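# Slide the drawer back into its wooden box

## Task

Return the drawer to the wooden box and push it fully closed, keeping all of its contents inside.

## Robot and tools

Robot: two arms on one table, left_arm and right_arm, each with a two-finger parallel gripper. Everything uses the scene frame: origin at table-top height midway between the nominal arm bases, +x out over the table, +y toward left_arm, +z up. Arm names say nothing about which side of an image they appear on. Calibrated bases: left_arm at (-0.001, +0.269, +0.033) m, right_arm at (+0.026, -0.289, +0.023) m, both nearly unrotated about z. The fingers point along the gripper's +z axis and close along its y axis. end_effector_position is the spot between the pads, about 1 cm short of the fingertips. Reported positions and orientations may be wrong by a few cm, more when the arm is far out. Loose objects may now and then get a brief external shove.

Shared row layout: every row holds 14 numbers in [-1, 1]. The first 7 belong to left_arm and the last 7 to right_arm, each as dx, dy, dz, rx, ry, rz, opening. Always send all 14, even when only one arm should move. dx..rz are offsets, not poses, along scene axes, measured from that arm's Hand target as it stood when the action or move began. 1.0 equals 0.6 m of travel or 180 degrees. rx, ry, rz form one rotation vector, turning about the hand's own position. Opening is absolute: +1 fully open (0.094 m), -1 closed. All zeros for an arm's six pose numbers re-requests its current Hand target. Any gripper value you send, including 0, is a real command, so repeat the present opening to keep a gripper as it is.

execute_actions(actions, cameras): actions is a list of actions. Each action is a list of up to 15 rows, one per 1/30 s control step; if fewer than 15, the last row is held to fill the 15 steps. Every row within an action is counted from that action's start pose, not from the row before; the next action starts from the new Hand target, so sending the same offset again moves further. An empty list only returns state and images. cameras picks images: omitted, null or ["all"] gives all, [] gives none; an unknown name voids the call. Results also list end_effector_position at some steps.

move(target, speed, blend, opening_speed, blocking, cameras): drives straight paths toward one row of 14, or a list of up to 15 rows. Every row in the list is an offset from the same starting Hand targets. speed is the path's top speed in m/s (0.002 to 2.9, default 0.25; rotation up to twice that in rad/s), either one number or one per target. blend, in m, rounds the corners at intermediate targets. opening_speed is how fast the commanded opening changes, per second on the -1..+1 scale, minimum 0.2; use a low value when closing on something fragile. blocking=false returns after about 0.5 s while the motion continues. The whole move is capped at 10 s. Paths do not avoid obstacles or the other arm. Opening changes at later targets wait until everything is at rest. The result adds a move: line such as done, off_target, moving, held or fault, plus limits flags (paced = the pose was clipped, held = steps were held back). done means at rest within 10 mm and 2 degrees; it does not tell you about contact.

wait(seconds 0 to 10, cameras) lets time pass, with arms holding their last command. stop(cameras) brakes a running move. zoom_image(camera, region=[x0,y0,x1,y1]) enlarges a region of at most 504x504 px from the latest image of cam_high, cam_low, cam_left_wrist or cam_right_wrist, all 672x504. read_manual(section="licences") only returns licence text. finished_scene(scene) ends the scene (scene number 1 or 2) and cannot be undone, so call it only once the drawer is fully shut and stays so without the robot.

Reading results: Hand target is the last commanded pose after clipping, and the base for your next offsets. Each step, orientation is clipped to within 40 degrees of the measured orientation. Friction and weight can leave a gripper a centimetre or more from its target with no contact involved. Re-send the target or add the missing distance; waiting does not close the gap. grip_measured shows finger opening on the command scale and can read up to about 2.7 mm wide when empty; it tracks your command, so it does not reveal when the fingers touch. To release, command clearly more open than grip_measured. Joint torques include gravity, carry offsets and noise, and joints 1 to 3 wrap sign at ±28 N m. Joint velocities 'within noise' means the arm is still. Wrist images can lag while the arm moves. Camera calibration is approximate.

Avoid: objects falling off the table or being left off it; drawer contents spilling; dropping or releasing anything still in motion; fast impacts, slamming the drawer shut, and pushing hard beyond the point of contact (a target set further past contact pushes harder). Arms stuck against something keep pressing, so back the target off past the gripper. Never let the arms collide or squeeze each other, including a gripper closing on the other arm's fingers. Keep paths away from an arm's own base, since passing close can flip its shoulder posture. Prevent motor overheating from long stretched reaches, holding loads, or pressing toward unreachable poses: MOTOR HOT appears at 75 °C, a fault folds the arm at 90 °C, and it goes limp at 100 °C. Time spent thinking lets a running move continue.

Each tool is called after "Emit:" in YAML: its name, and indented under it one key for each argument.

## Session

Emit:
execute_actions:
  actions: []

Scene clock: 0.00 s.
left_arm: end_effector_position=(+0.3701, +0.2859, +0.1472) grip_measured=+1.000 end_effector_quat_wxyz=(+0.637, -0.068, +0.760, +0.109) | right_arm: end_effector_position=(+0.3919, -0.2842, +0.1651) grip_measured=+1.000 end_effector_quat_wxyz=(+0.679, +0.047, +0.732, -0.032)
Joint positions: left_arm=[-0.092 1.585 0.226 1.179 -0.397 0.01 0.094] | right_arm=[0.105 1.489 0.185 1.226 0.234 0.035 0.094]
Joint velocities: within noise
Joint torques (N m): no reading
Motor temperatures (°C): left_arm=[34 43 40 38 32 35 30] | right_arm=[34 36 35 35 33 30 33]
Heat: left arm: 43 °C; right arm: 36 °C.
Hand target: left_arm +0.3732, +0.2882, +0.1567; +0.648, -0.076, +0.750, +0.109 | right_arm +0.3932, -0.2829, +0.1684; +0.681, +0.046, +0.730, -0.033
Tool commands: left_gripper/opening=+1.0 right_gripper/opening=+1.0

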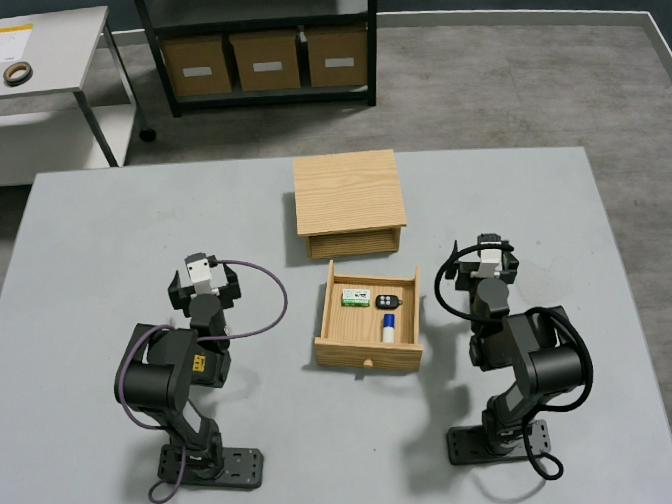

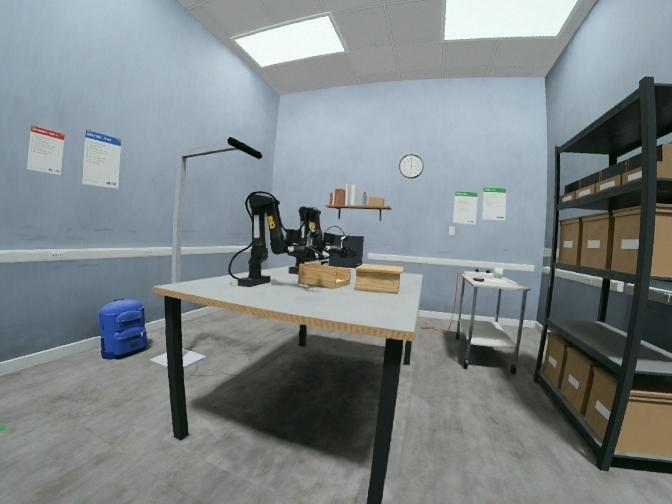

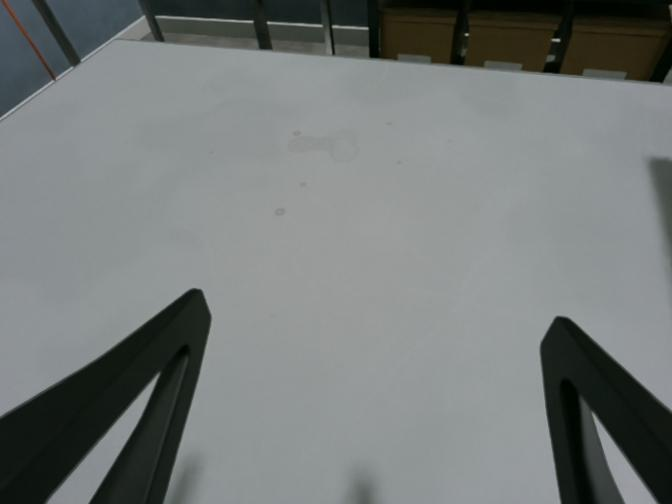

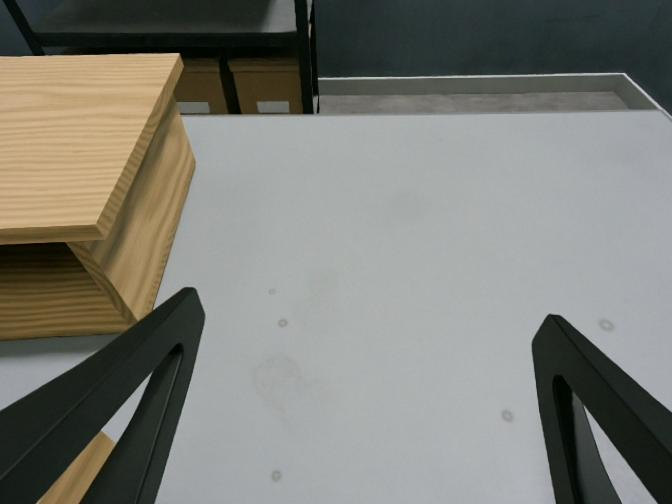

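Emit:
zoom_image:
  camera: "cam_high"
  region: [270, 140, 450, 380]

Emit:
zoom_image:
  camera: "cam_low"
  region: [230, 190, 430, 310]

Scaled by 2.100 from the camera's 672x504 image, which has a finer 960x720 frame.

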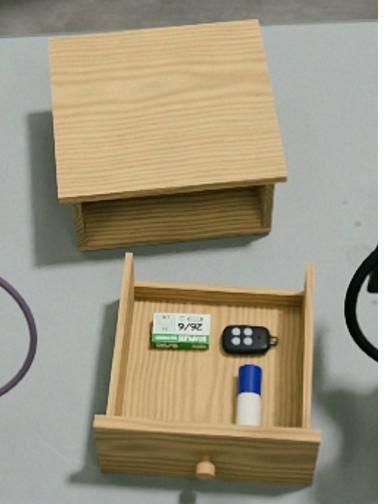

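Scaled by 2.520 from the camera's 672x504 image, which has a finer 960x720 frame.

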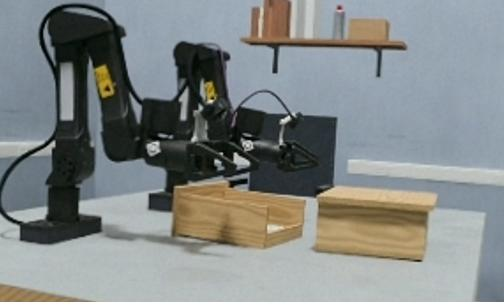

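Emit:
zoom_image:
  camera: "cam_right_wrist"
  region: [0, 50, 240, 350]

Emit:
zoom_image:
  camera: "cam_high"
  region: [290, 215, 430, 280]

Emit:
zoom_image:
  camera: "cam_low"
  region: [295, 255, 410, 300]

Scaled by 1.680 from the camera's 672x504 image, which has a finer 960x720 frame.

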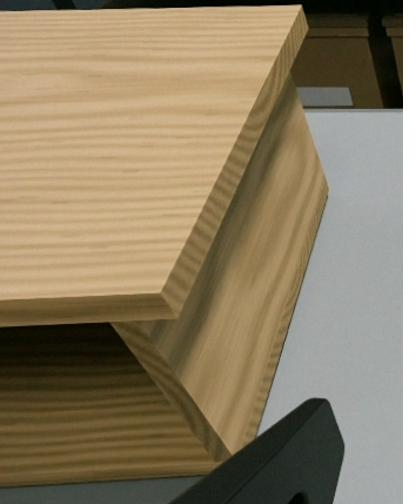

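Scaled by 3.600 from the camera's 672x504 image, which has a finer 960x720 frame.

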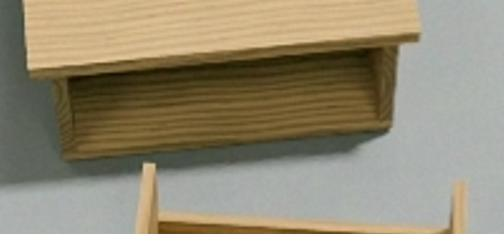

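Scaled by 4.383 from the camera's 672x504 image, which has a finer 960x720 frame.

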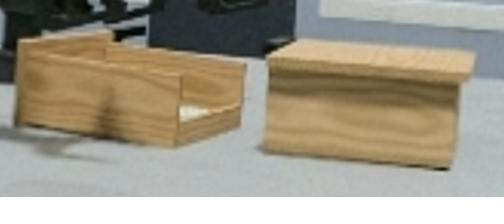

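Emit:
move:
  target: [0,0,0,0,0,0,1,-0.305,0.422,0.137,-0.324,0.408,0.394,1]

Scene clock: 79.10 s.
left_arm: end_effector_position=(+0.3701, +0.2859, +0.1472) grip_measured=+1.000 end_effector_quat_wxyz=(+0.637, -0.068, +0.760, +0.109) | right_arm: end_effector_position=(+0.2107, -0.0325, +0.2469) grip_measured=+1.000 end_effector_quat_wxyz=(+0.065, -0.655, +0.753, +0.009)
Joint positions: left_arm=[-0.092 1.585 0.226 1.179 -0.397 0.01 0.094] | right_arm=[0.932 1.678 1.799 -1.562 0.013 -0.483 0.094]
Joint velocities: within noise
Joint torques (N m): left_arm=[0.06 -6.22 5.09 1.9 -0.05 -0.02] | right_arm=[0.13 -4.78 7.98 0.56 -0.08 -0.15]
Motor temperatures (°C): left_arm=[34 43 40 49 32 34 30] | right_arm=[33 35 37 41 33 30 32]
Heat: left arm: 49 °C; right arm: 41 °C.
Hand target: left_arm +0.3732, +0.2882, +0.1567; +0.648, -0.076, +0.750, +0.109 | right_arm +0.2102, -0.0297, +0.2506; -0.001, -0.659, +0.752, +0.001
Off the commanded pose: left_arm 0.010 m, 2 deg | right_arm 0.005 m, 8 deg.
joint sent to its limit (right arm) — joint 4 (wrist pitch), lower limit. The joint targets are off in position and orientation.
move: off_target (right_arm)
camera_calibration:
cam_right_wrist: T_world_to_cam=[[0.993855, -0.106929, -0.0286043, -0.200464], [-0.0645922, -0.770122, 0.634618, -0.14895], [-0.0898876, -0.62887, -0.772297, 0.297014], [0, 0, 0, 1]] pos_world=[0.216309, 0.0506384, 0.318176]

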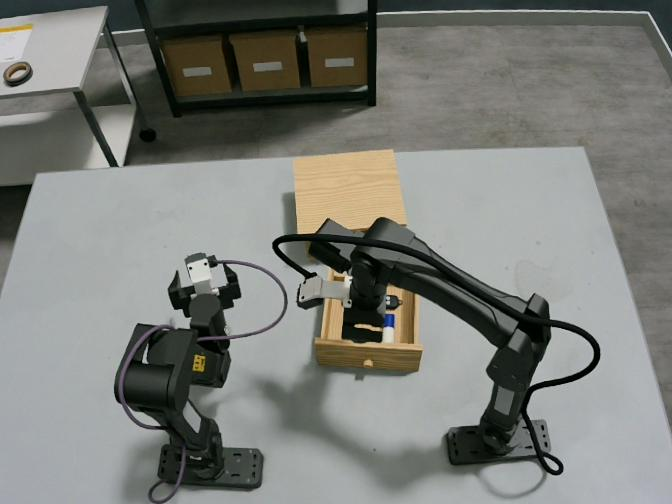

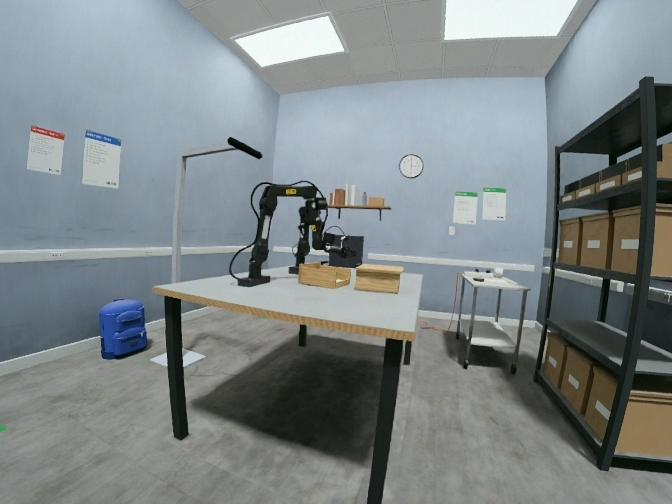

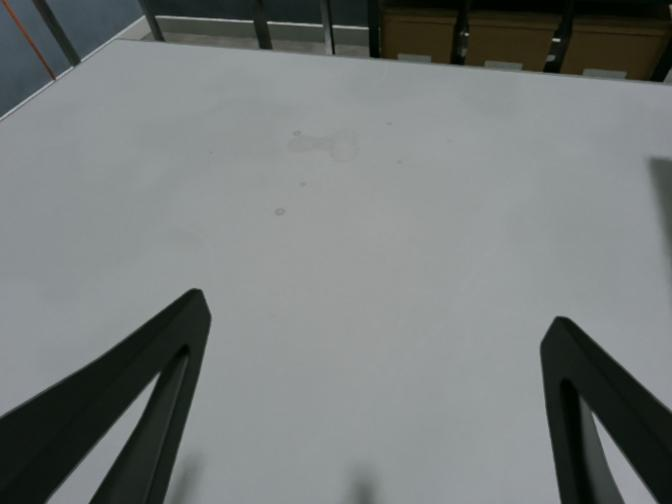

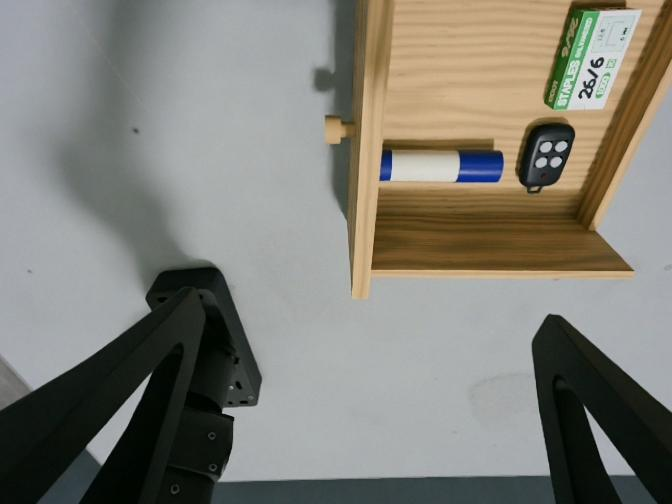

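Emit:
move:
  target: [0,0,0,0,0,0,1,0.025,0.016,-0.151,0,0,0,1]
  cameras: ["cam_right_wrist","cam_high"]

Emit:
zoom_image:
  camera: "cam_high"
  region: [270, 200, 450, 380]

Scene clock: 107.57 s.
left_arm: end_effector_position=(+0.3701, +0.2859, +0.1472) grip_measured=+1.000 end_effector_quat_wxyz=(+0.637, -0.068, +0.760, +0.109) | right_arm: end_effector_position=(+0.2252, -0.0253, +0.1632) grip_measured=+1.000 end_effector_quat_wxyz=(-0.004, -0.656, +0.755, -0.007)
Joint positions: left_arm=[-0.092 1.585 0.226 1.179 -0.397 0.01 0.094] | right_arm=[0.909 1.807 1.619 -1.394 0.013 -0.503 0.094]
Joint velocities: within noise
Joint torques (N m): left_arm=[0.06 -6.23 5.08 1.89 -0.05 -0.01] | right_arm=[-0.49 -6.9 5.08 0.68 -0.09 -0.16]
Motor temperatures (°C): left_arm=[34 43 39 50 32 34 30] | right_arm=[33 36 36 37 33 30 32]
Heat: left arm: 50 °C; right arm: 37 °C.
Hand target: left_arm +0.3732, +0.2882, +0.1567; +0.648, -0.076, +0.750, +0.109 | right_arm +0.2252, -0.0201, +0.1600; -0.001, -0.659, +0.752, +0.001
Off the commanded pose: left_arm 0.010 m, 2 deg | right_arm 0.006 m, 1 deg.
move: done
camera_calibration:
cam_right_wrist: T_world_to_cam=[[0.9883, -0.117193, -0.0976214, -0.204211], [-0.0107497, -0.69196, 0.721856, -0.113702], [-0.152146, -0.712361, -0.685123, 0.235925], [0, 0, 0, 1]] pos_world=[0.236495, 0.0654543, 0.223779]
Images, in order (width x height): cam_high 672x504, cam_right_wrist 672x504.

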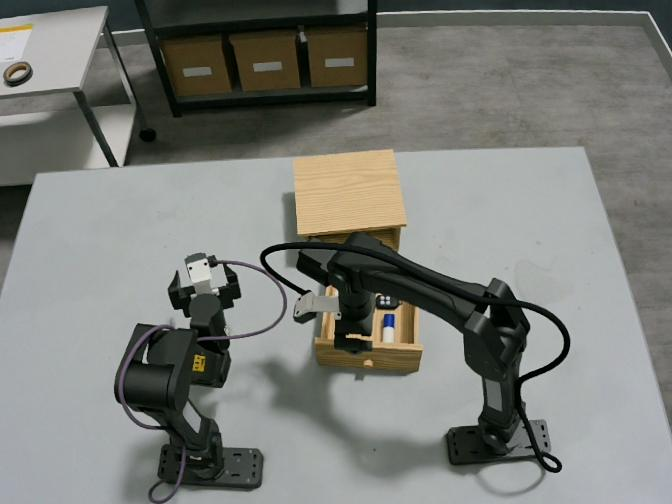

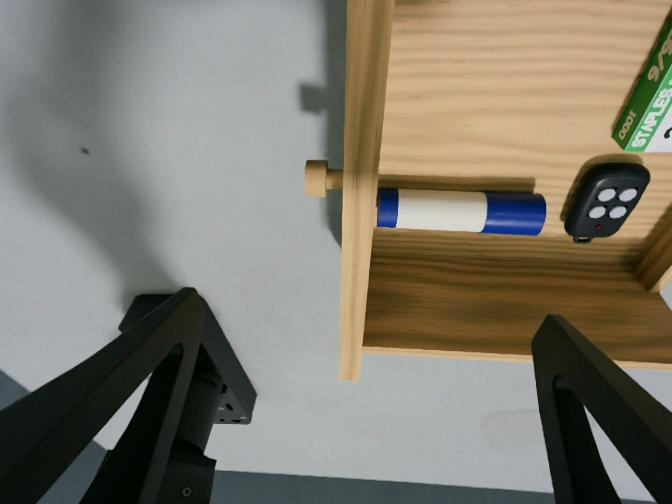

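Scaled by 2.800 from the camera's 672x504 image, which has a finer 960x720 frame.

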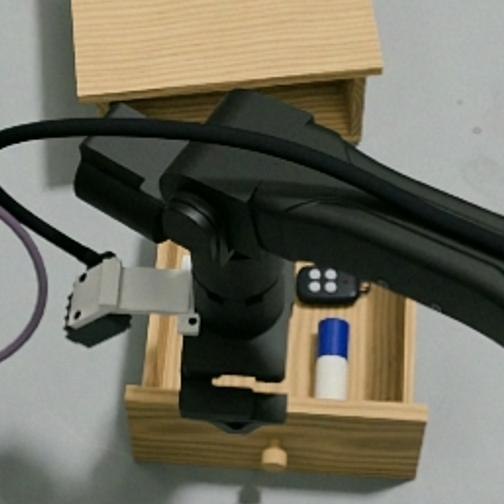

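Emit:
move:
  target: [0,0,0,0,0,0,1,-0.002,0.008,-0.12,0,0,0,1]
  speed: 0.12

Emit:
zoom_image:
  camera: "cam_low"
  region: [270, 220, 410, 310]

Scene clock: 120.63 s.
left_arm: end_effector_position=(+0.3701, +0.2859, +0.1472) grip_measured=+1.000 end_effector_quat_wxyz=(+0.637, -0.068, +0.760, +0.109) | right_arm: end_effector_position=(+0.2284, -0.0209, +0.0960) grip_measured=+1.000 end_effector_quat_wxyz=(+0.003, -0.656, +0.755, -0.006)
Joint positions: left_arm=[-0.092 1.585 0.226 1.179 -0.397 0.01 0.094] | right_arm=[0.909 1.834 1.386 -1.12 0.013 -0.503 0.094]
Joint velocities: within noise
Joint torques (N m): left_arm=[0.06 -6.2 5.09 1.89 -0.05 -0.02] | right_arm=[0.58 -6.37 4.52 0.7 -0.09 -0.03]
Motor temperatures (°C): left_arm=[33 43 39 51 32 34 30] | right_arm=[33 37 36 36 33 30 32]
Heat: left arm: 51 °C; right arm: 37 °C.
Hand target: left_arm +0.3732, +0.2882, +0.1567; +0.648, -0.076, +0.750, +0.109 | right_arm +0.2240, -0.0153, +0.0880; -0.001, -0.659, +0.752, +0.001
Off the commanded pose: left_arm 0.010 m, 2 deg | right_arm 0.011 m, 1 deg.
move: off_target (right_arm)
camera_calibration:
cam_right_wrist: T_world_to_cam=[[0.989078, -0.11618, -0.0906972, -0.21435], [-0.0167408, -0.699925, 0.71402, -0.0602626], [-0.146436, -0.704703, -0.694226, 0.193168], [0, 0, 0, 1]] pos_world=[0.239287, 0.0690434, 0.15769]

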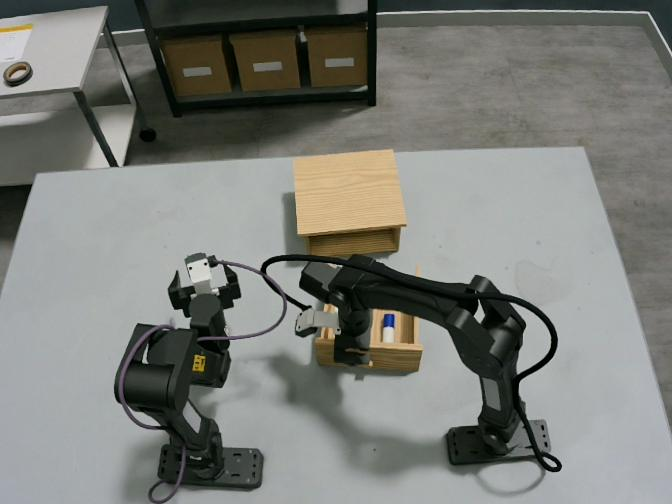

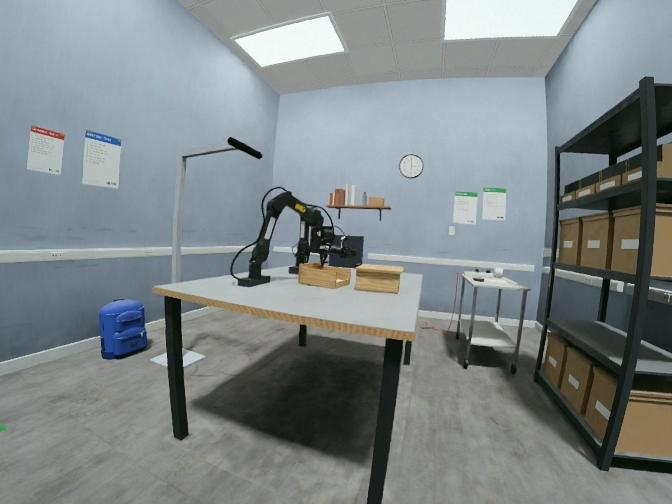

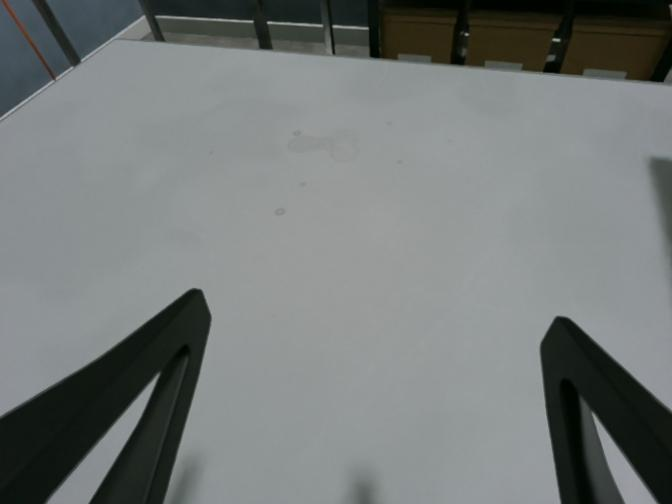

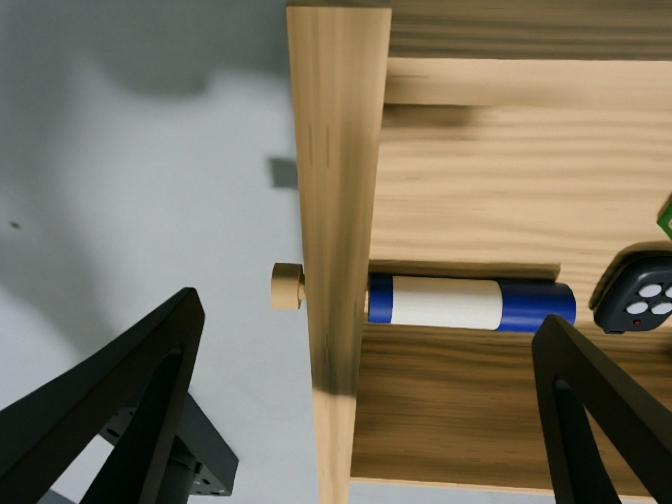

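Scaled by 3.600 from the camera's 672x504 image, which has a finer 960x720 frame.

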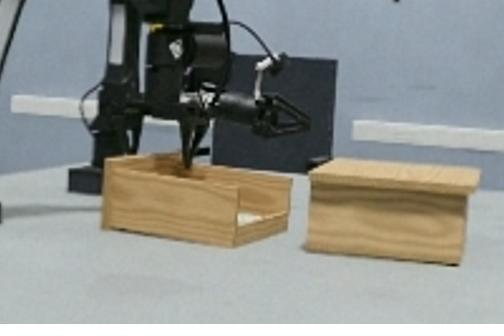

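Emit:
move:
  target: [0,0,0,0,0,0,1,-0.008,0,-0.045,0,0,0,1]
  speed: 0.1
  cameras: ["cam_right_wrist","cam_low"]

Emit:
zoom_image:
  camera: "cam_low"
  region: [270, 220, 410, 310]

Scene clock: 131.93 s.
left_arm: end_effector_position=(+0.3701, +0.2859, +0.1472) grip_measured=+1.000 end_effector_quat_wxyz=(+0.637, -0.068, +0.760, +0.109) | right_arm: end_effector_position=(+0.2246, -0.0192, +0.0706) grip_measured=+1.000 end_effector_quat_wxyz=(+0.006, -0.657, +0.754, -0.005)
Joint positions: left_arm=[-0.092 1.585 0.226 1.179 -0.397 0.01 0.094] | right_arm=[0.921 1.85 1.302 -1.014 0.013 -0.494 0.094]
Joint velocities: within noise
Joint torques (N m): left_arm=[0.06 -6.23 5.08 1.89 -0.05 -0.02] | right_arm=[0.51 -6.19 4.29 0.73 -0.08 0.11]
Motor temperatures (°C): left_arm=[33 43 39 51 32 34 30] | right_arm=[33 37 36 36 33 30 32]
Heat: left arm: 51 °C; right arm: 37 °C.
Hand target: left_arm +0.3732, +0.2882, +0.1567; +0.648, -0.076, +0.750, +0.109 | right_arm +0.2192, -0.0153, +0.0610; -0.001, -0.659, +0.752, +0.001
Off the commanded pose: left_arm 0.010 m, 2 deg | right_arm 0.012 m, 1 deg.
move: off_target (right_arm)
camera_calibration:
cam_right_wrist: T_world_to_cam=[[0.989754, -0.1127, -0.0876685, -0.212895], [-0.0171933, -0.703601, 0.710387, -0.0407348], [-0.141744, -0.701601, -0.69833, 0.175449], [0, 0, 0, 1]] pos_world=[0.234882, 0.0704407, 0.132794]
Images, in order (width x height): cam_low 672x504, cam_right_wrist 672x504.

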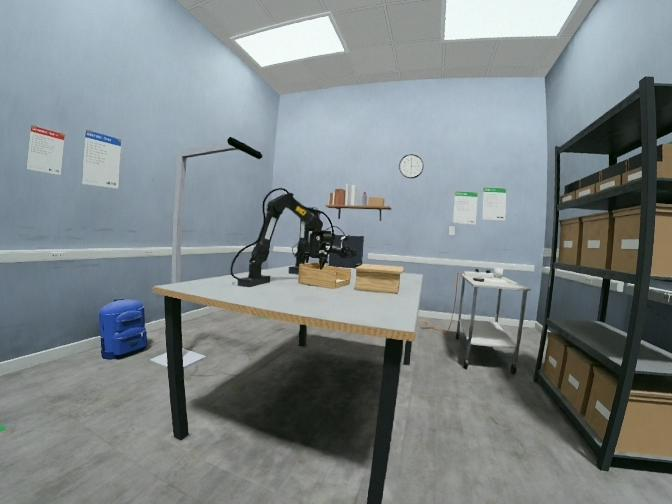

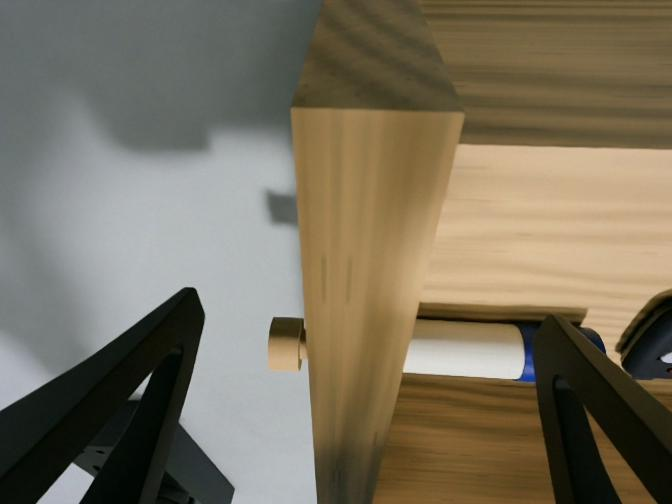

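Scaled by 3.600 from the camera's 672x504 image, which has a finer 960x720 frame.

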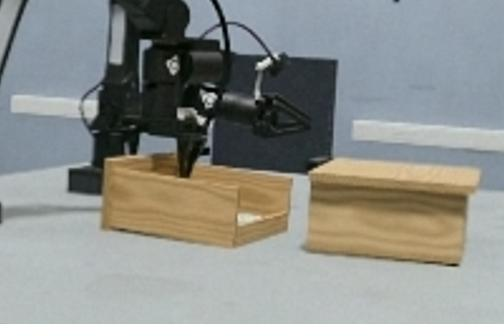

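Emit:
move:
  target: [0,0,0,0,0,0,1,0,0,0,0,0,0,-0.85]
  opening_speed: 0.5
  cameras: ["cam_right_wrist"]

Scene clock: 148.90 s.
left_arm: end_effector_position=(+0.3701, +0.2859, +0.1472) grip_measured=+1.000 end_effector_quat_wxyz=(+0.637, -0.068, +0.760, +0.109) | right_arm: end_effector_position=(+0.2208, -0.0165, +0.0706) grip_measured=-0.770 end_effector_quat_wxyz=(+0.003, -0.660, +0.751, +0.006)
Joint positions: left_arm=[-0.092 1.585 0.226 1.179 -0.397 0.01 0.094] | right_arm=[0.923 1.85 1.302 -1.014 -0.01 -0.5 0.011]
Joint velocities: within noise
Joint torques (N m): left_arm=[0.06 -6.23 5.09 1.9 -0.05 -0.02] | right_arm=[0.61 -6.16 4.23 0.72 0.03 0.09]
Motor temperatures (°C): left_arm=[33 43 39 52 32 34 30] | right_arm=[33 37 36 35 33 30 32]
Heat: left arm: 52 °C; right arm: 37 °C.
Hand target: left_arm +0.3732, +0.2882, +0.1567; +0.648, -0.076, +0.750, +0.109 | right_arm +0.2192, -0.0153, +0.0610; -0.001, -0.659, +0.752, +0.001
Off the commanded pose: left_arm 0.010 m, 2 deg | right_arm 0.010 m, 1 deg.
move: done
camera_calibration:
cam_right_wrist: T_world_to_cam=[[0.988801, -0.103577, -0.107444, -0.207127], [0.00146376, -0.71318, 0.700979, -0.0424608], [-0.149232, -0.693287, -0.705041, 0.179103], [0, 0, 0, 1]] pos_world=[0.231598, 0.0724336, 0.133784]
Images, in order (width x height): cam_right_wrist 672x504.

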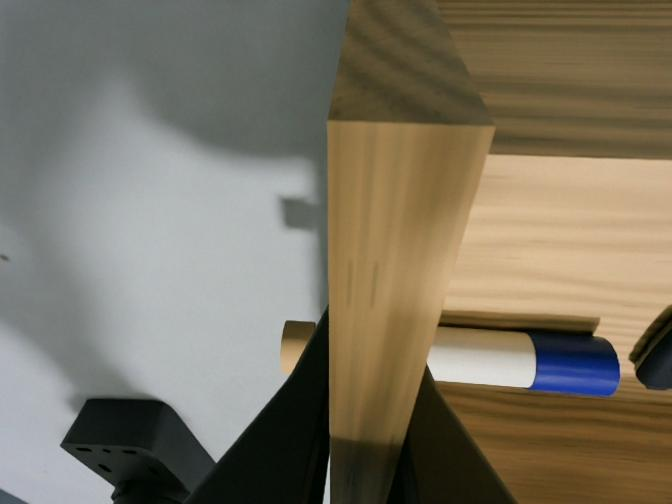

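Emit:
move:
  target: [0,0,0,0,0,0,1,0,0,0.03,0,0,0,-1]
  speed: 0.08

Emit:
zoom_image:
  camera: "cam_low"
  region: [270, 220, 410, 310]

Emit:
zoom_image:
  camera: "cam_high"
  region: [270, 140, 450, 380]

Scene clock: 159.87 s.
left_arm: end_effector_position=(+0.3701, +0.2859, +0.1472) grip_measured=+1.000 end_effector_quat_wxyz=(+0.637, -0.068, +0.760, +0.109) | right_arm: end_effector_position=(+0.2190, -0.0185, +0.0706) grip_measured=-0.771 end_effector_quat_wxyz=(-0.002, -0.660, +0.751, +0.005)
Joint positions: left_arm=[-0.092 1.585 0.226 1.179 -0.397 0.01 0.094] | right_arm=[0.923 1.85 1.302 -1.025 -0.012 -0.5 0.011]
Joint velocities: within noise
Joint torques (N m): left_arm=[0.05 -6.22 5.08 1.9 -0.05 -0.02] | right_arm=[0.54 -7.6 7.99 0.21 0.05 0.07]
Motor temperatures (°C): left_arm=[33 43 39 52 32 34 30] | right_arm=[33 36 36 35 33 30 33]
Heat: left arm: 52 °C; right arm: 36 °C.
Hand target: left_arm +0.3732, +0.2882, +0.1567; +0.648, -0.076, +0.750, +0.109 | right_arm +0.2192, -0.0153, +0.0790; -0.001, -0.659, +0.752, +0.001
Off the commanded pose: left_arm 0.010 m, 2 deg | right_arm 0.009 m, 1 deg.
move: done
camera_calibration:
cam_right_wrist: T_world_to_cam=[[0.987961, -0.104418, -0.114145, -0.204935], [0.00682939, -0.707687, 0.706493, -0.0453855], [-0.15455, -0.698767, -0.698455, 0.178112], [0, 0, 0, 1]] pos_world=[0.230305, 0.0709413, 0.133076]

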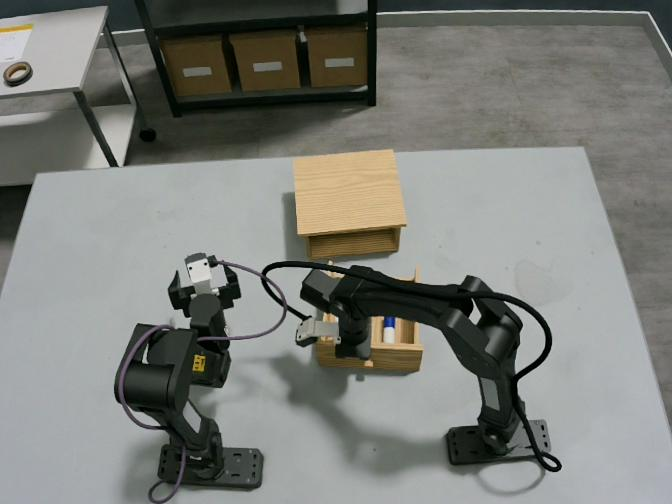

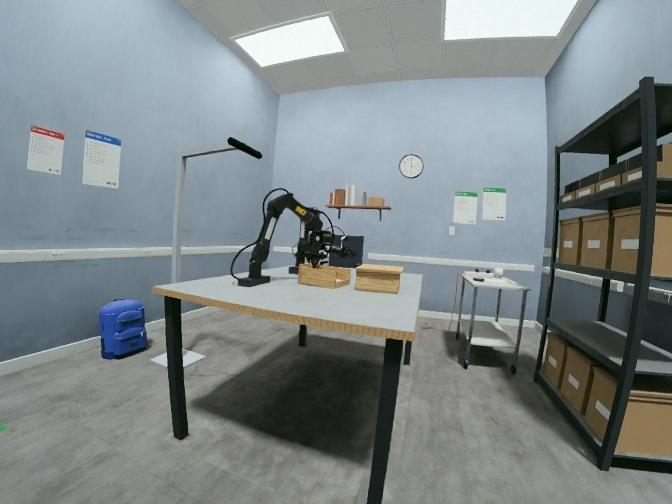

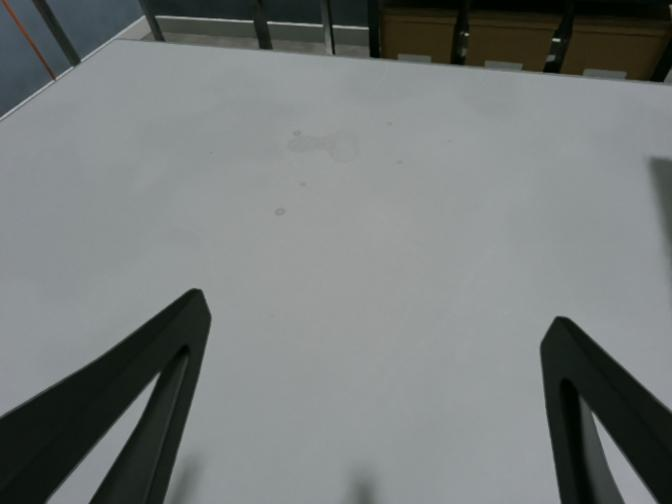

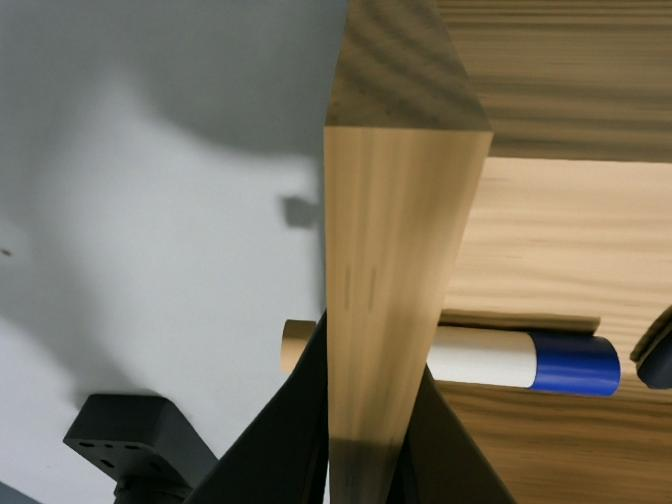

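Scaled by 3.600 from the camera's 672x504 image, which has a finer 960x720 frame.

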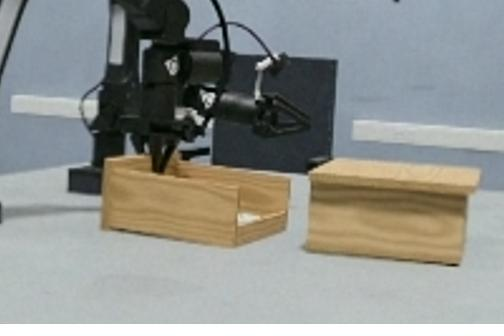

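Scaled by 2.100 from the camera's 672x504 image, which has a finer 960x720 frame.

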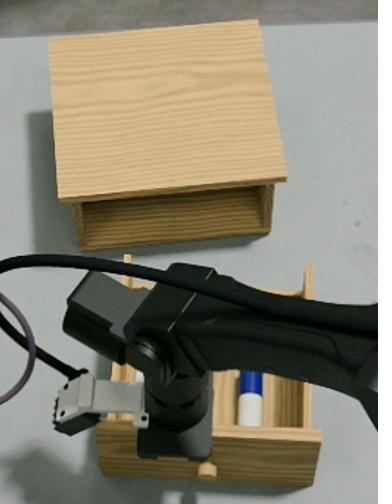

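Emit:
move:
  target: [0,0,0,0,0,0,1,0,0,0.035,0,0,0,-1]
  speed: 0.08

Emit:
zoom_image:
  camera: "cam_low"
  region: [270, 220, 410, 310]

Scene clock: 163.87 s.
left_arm: end_effector_position=(+0.3701, +0.2859, +0.1472) grip_measured=+1.000 end_effector_quat_wxyz=(+0.637, -0.068, +0.760, +0.109) | right_arm: end_effector_position=(+0.2118, -0.0261, +0.0810) grip_measured=-0.771 end_effector_quat_wxyz=(-0.029, -0.659, +0.752, +0.005)
Joint positions: left_arm=[-0.092 1.585 0.226 1.179 -0.397 0.01 0.094] | right_arm=[0.921 1.85 1.343 -1.12 -0.022 -0.5 0.011]
Joint velocities: within noise
Joint torques (N m): left_arm=[0.08 -6.22 5.11 1.9 -0.05 -0.02] | right_arm=[0.57 -9.03 9.46 0.24 0.14 0.09]
Motor temperatures (°C): left_arm=[33 43 39 52 32 34 30] | right_arm=[33 36 37 35 33 30 33]
Heat: left arm: 52 °C; right arm: 37 °C.
Hand target: left_arm +0.3732, +0.2882, +0.1567; +0.648, -0.076, +0.750, +0.109 | right_arm +0.2192, -0.0153, +0.1000; -0.001, -0.659, +0.752, +0.001
Off the commanded pose: left_arm 0.010 m, 2 deg | right_arm 0.023 m, 3 deg.
move: off_target (right_arm)
camera_calibration:
cam_right_wrist: T_world_to_cam=[[0.982437, -0.111158, -0.149869, -0.193466], [0.0345162, -0.681066, 0.731408, -0.0652533], [-0.183373, -0.723736, -0.665268, 0.181727], [0, 0, 0, 1]] pos_world=[0.225644, 0.065575, 0.139629]

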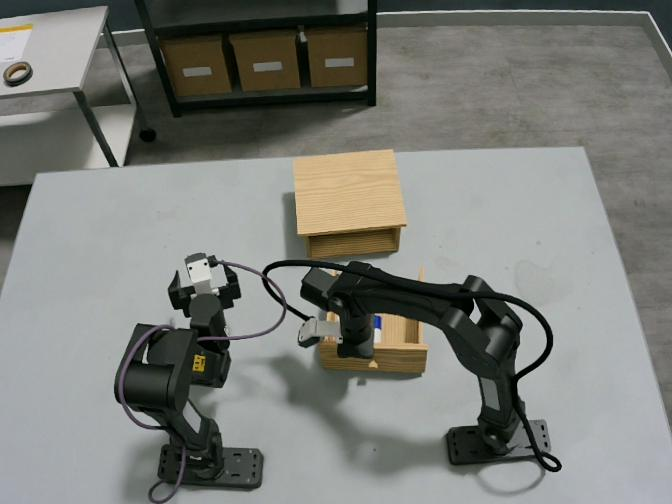

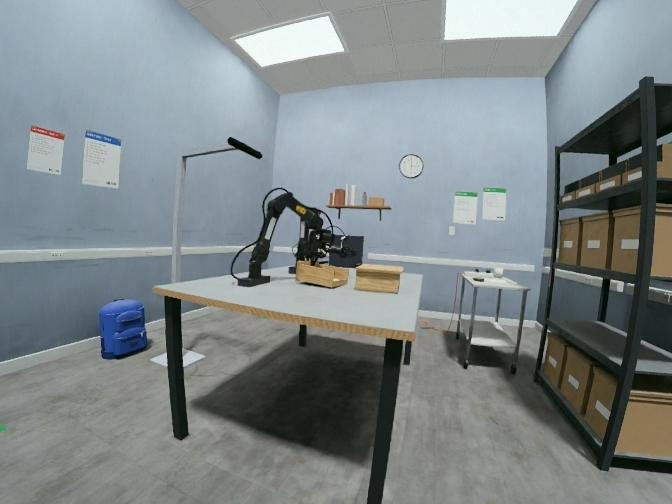

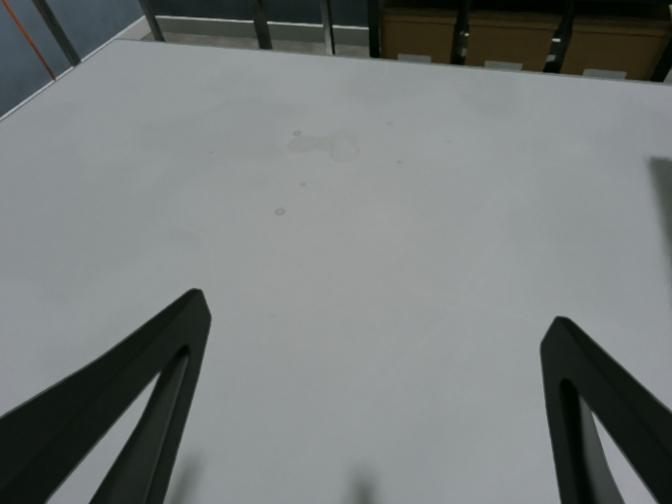

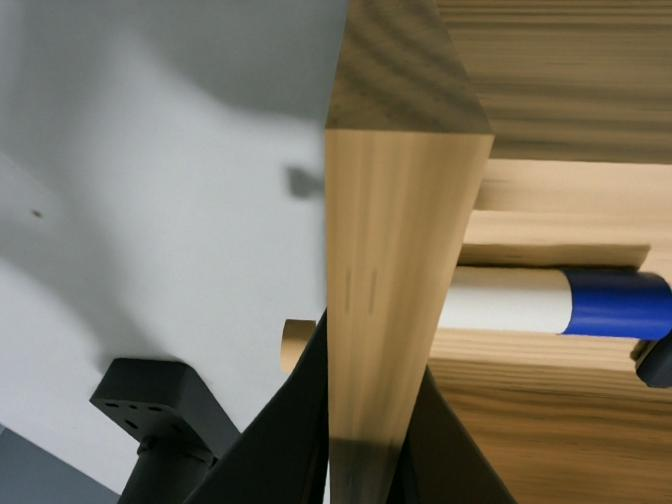

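Scaled by 3.600 from the camera's 672x504 image, which has a finer 960x720 frame.

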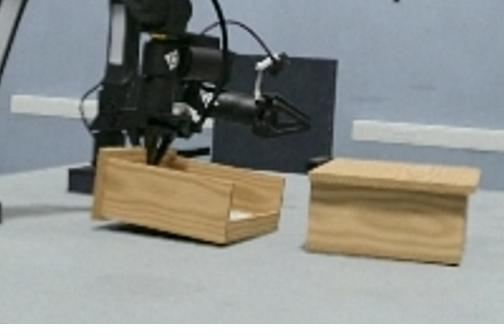

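Emit:
move:
  target: [0,0,0,0,0,0,1,0,0,0.035,0.006,-0.05,0,-1]
  speed: 0.08
  cameras: ["cam_low","cam_right_wrist"]

Emit:
zoom_image:
  camera: "cam_low"
  region: [270, 220, 410, 310]

Scene clock: 174.60 s.
left_arm: end_effector_position=(+0.3701, +0.2859, +0.1472) grip_measured=+1.000 end_effector_quat_wxyz=(+0.637, -0.068, +0.760, +0.109) | right_arm: end_effector_position=(+0.2088, -0.0202, +0.1014) grip_measured=-0.771 end_effector_quat_wxyz=(+0.014, -0.659, +0.751, -0.030)
Joint positions: left_arm=[-0.092 1.585 0.226 1.179 -0.397 0.01 0.094] | right_arm=[0.987 1.784 1.343 -1.121 0.065 -0.436 0.011]
Joint velocities: within noise
Joint torques (N m): left_arm=[0.06 -6.23 5.09 1.9 -0.04 -0.02] | right_arm=[0.49 -11.49 5.53 0.78 0.51 0.13]
Motor temperatures (°C): left_arm=[33 43 39 53 32 34 30] | right_arm=[33 37 37 34 33 30 33]
Heat: left arm: 53 °C; right arm: 37 °C.
Hand target: left_arm +0.3732, +0.2882, +0.1567; +0.648, -0.076, +0.750, +0.109 | right_arm +0.2192, -0.0153, +0.1210; +0.064, -0.657, +0.750, -0.044
Off the commanded pose: left_arm 0.010 m, 2 deg | right_arm 0.023 m, 6 deg.
move: off_target (right_arm)
camera_calibration:
cam_right_wrist: T_world_to_cam=[[0.993384, -0.107224, -0.0411236, -0.200034], [-0.0437272, -0.684285, 0.727903, -0.0594329], [-0.106189, -0.721289, -0.684446, 0.184796], [0, 0, 0, 1]] pos_world=[0.215735, 0.0711736, 0.161518]
Images, in order (width x height): cam_low 672x504, cam_right_wrist 672x504.

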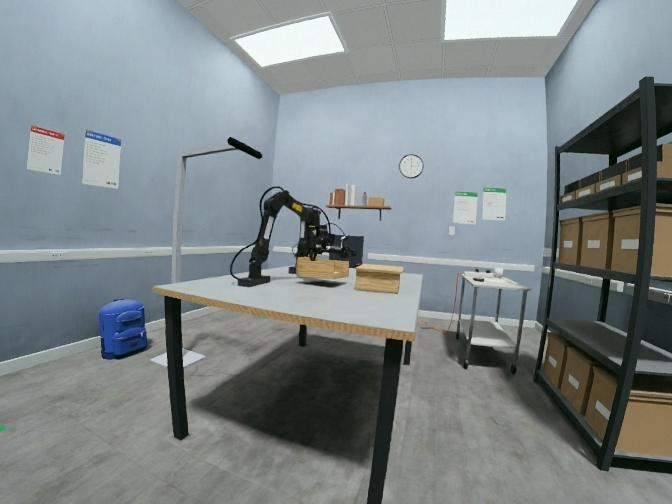

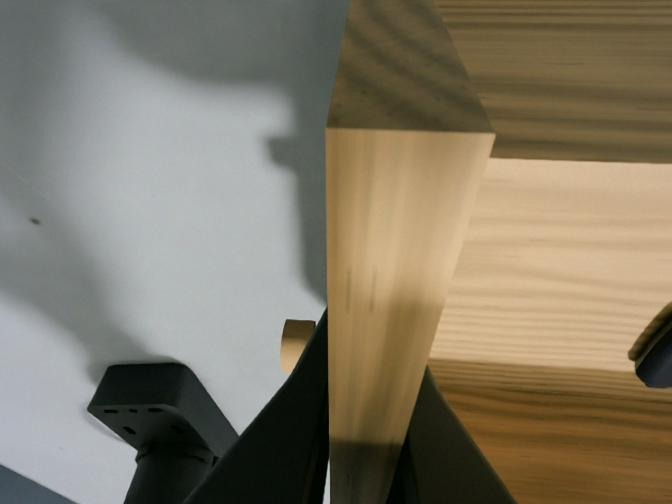

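Scaled by 3.600 from the camera's 672x504 image, which has a finer 960x720 frame.

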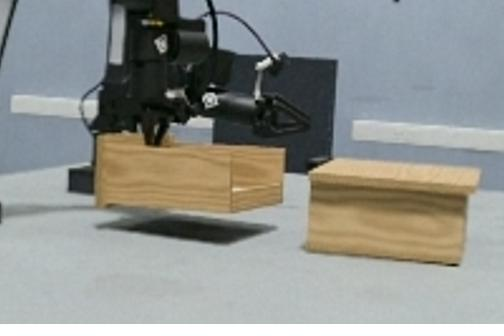

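Emit:
move:
  target: [0,0,0,0,0,0,1,0,0.019,0,0.008,0.012,0.057,-1]
  speed: 0.1
  cameras: ["cam_low","cam_high","cam_right_wrist"]

Emit:
zoom_image:
  camera: "cam_low"
  region: [270, 220, 410, 310]

Emit:
zoom_image:
  camera: "cam_high"
  region: [270, 140, 450, 380]

Scene clock: 189.80 s.
left_arm: end_effector_position=(+0.3701, +0.2859, +0.1472) grip_measured=+1.000 end_effector_quat_wxyz=(+0.637, -0.068, +0.760, +0.109) | right_arm: end_effector_position=(+0.2058, -0.0175, +0.1012) grip_measured=-0.771 end_effector_quat_wxyz=(-0.009, +0.716, -0.697, +0.016)
Joint positions: left_arm=[-0.092 1.585 0.226 1.179 -0.397 0.01 0.094] | right_arm=[0.983 1.784 1.343 -1.118 0.034 -0.597 0.011]
Joint velocities: within noise
Joint torques (N m): left_arm=[0.05 -6.23 5.09 1.9 -0.05 -0.02] | right_arm=[-0.5 -10.18 7.5 0.87 0.18 -0.21]
Motor temperatures (°C): left_arm=[33 43 39 53 32 34 30] | right_arm=[33 41 36 34 33 30 33]
Heat: left arm: 53 °C; right arm: 41 °C.
Hand target: left_arm +0.3732, +0.2882, +0.1567; +0.648, -0.076, +0.750, +0.109 | right_arm +0.2192, -0.0039, +0.1210; -0.062, +0.722, -0.689, +0.016
Off the commanded pose: left_arm 0.010 m, 2 deg | right_arm 0.028 m, 6 deg.
move: off_target (right_arm)
camera_calibration:
cam_right_wrist: T_world_to_cam=[[0.996428, 0.0494569, -0.0684476, -0.192001], [0.083645, -0.689393, 0.719542, -0.0829458], [-0.0116009, -0.722698, -0.691067, 0.167512], [0, 0, 0, 1]] pos_world=[0.200196, 0.0733743, 0.162303]
Images, in order (width x height): cam_high 672x504, cam_low 672x504, cam_right_wrist 672x504.

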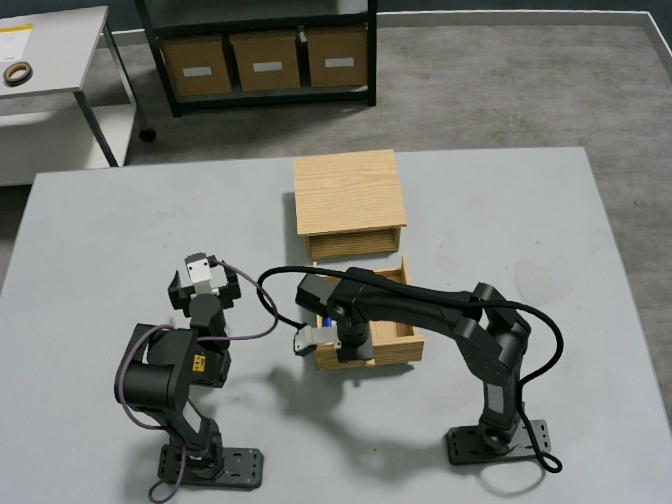

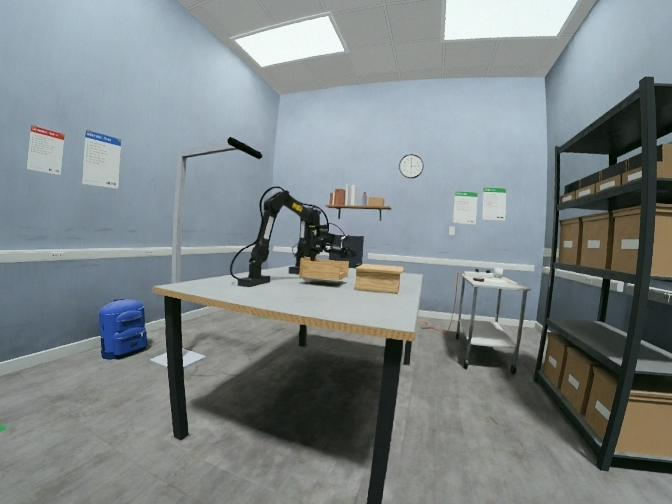

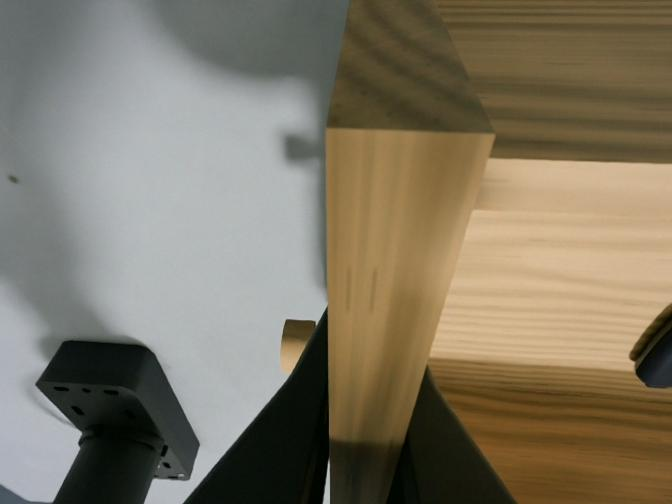

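Scaled by 3.600 from the camera's 672x504 image, which has a finer 960x720 frame.

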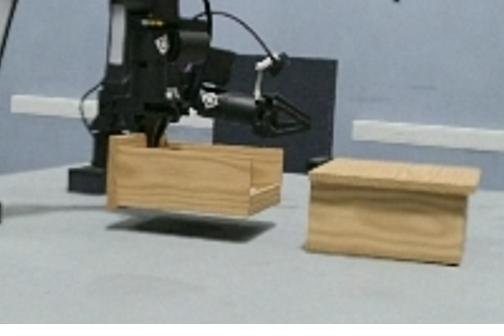

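Scaled by 2.100 from the camera's 672x504 image, which has a finer 960x720 frame.

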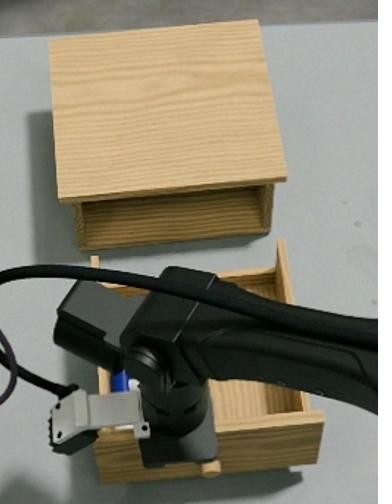

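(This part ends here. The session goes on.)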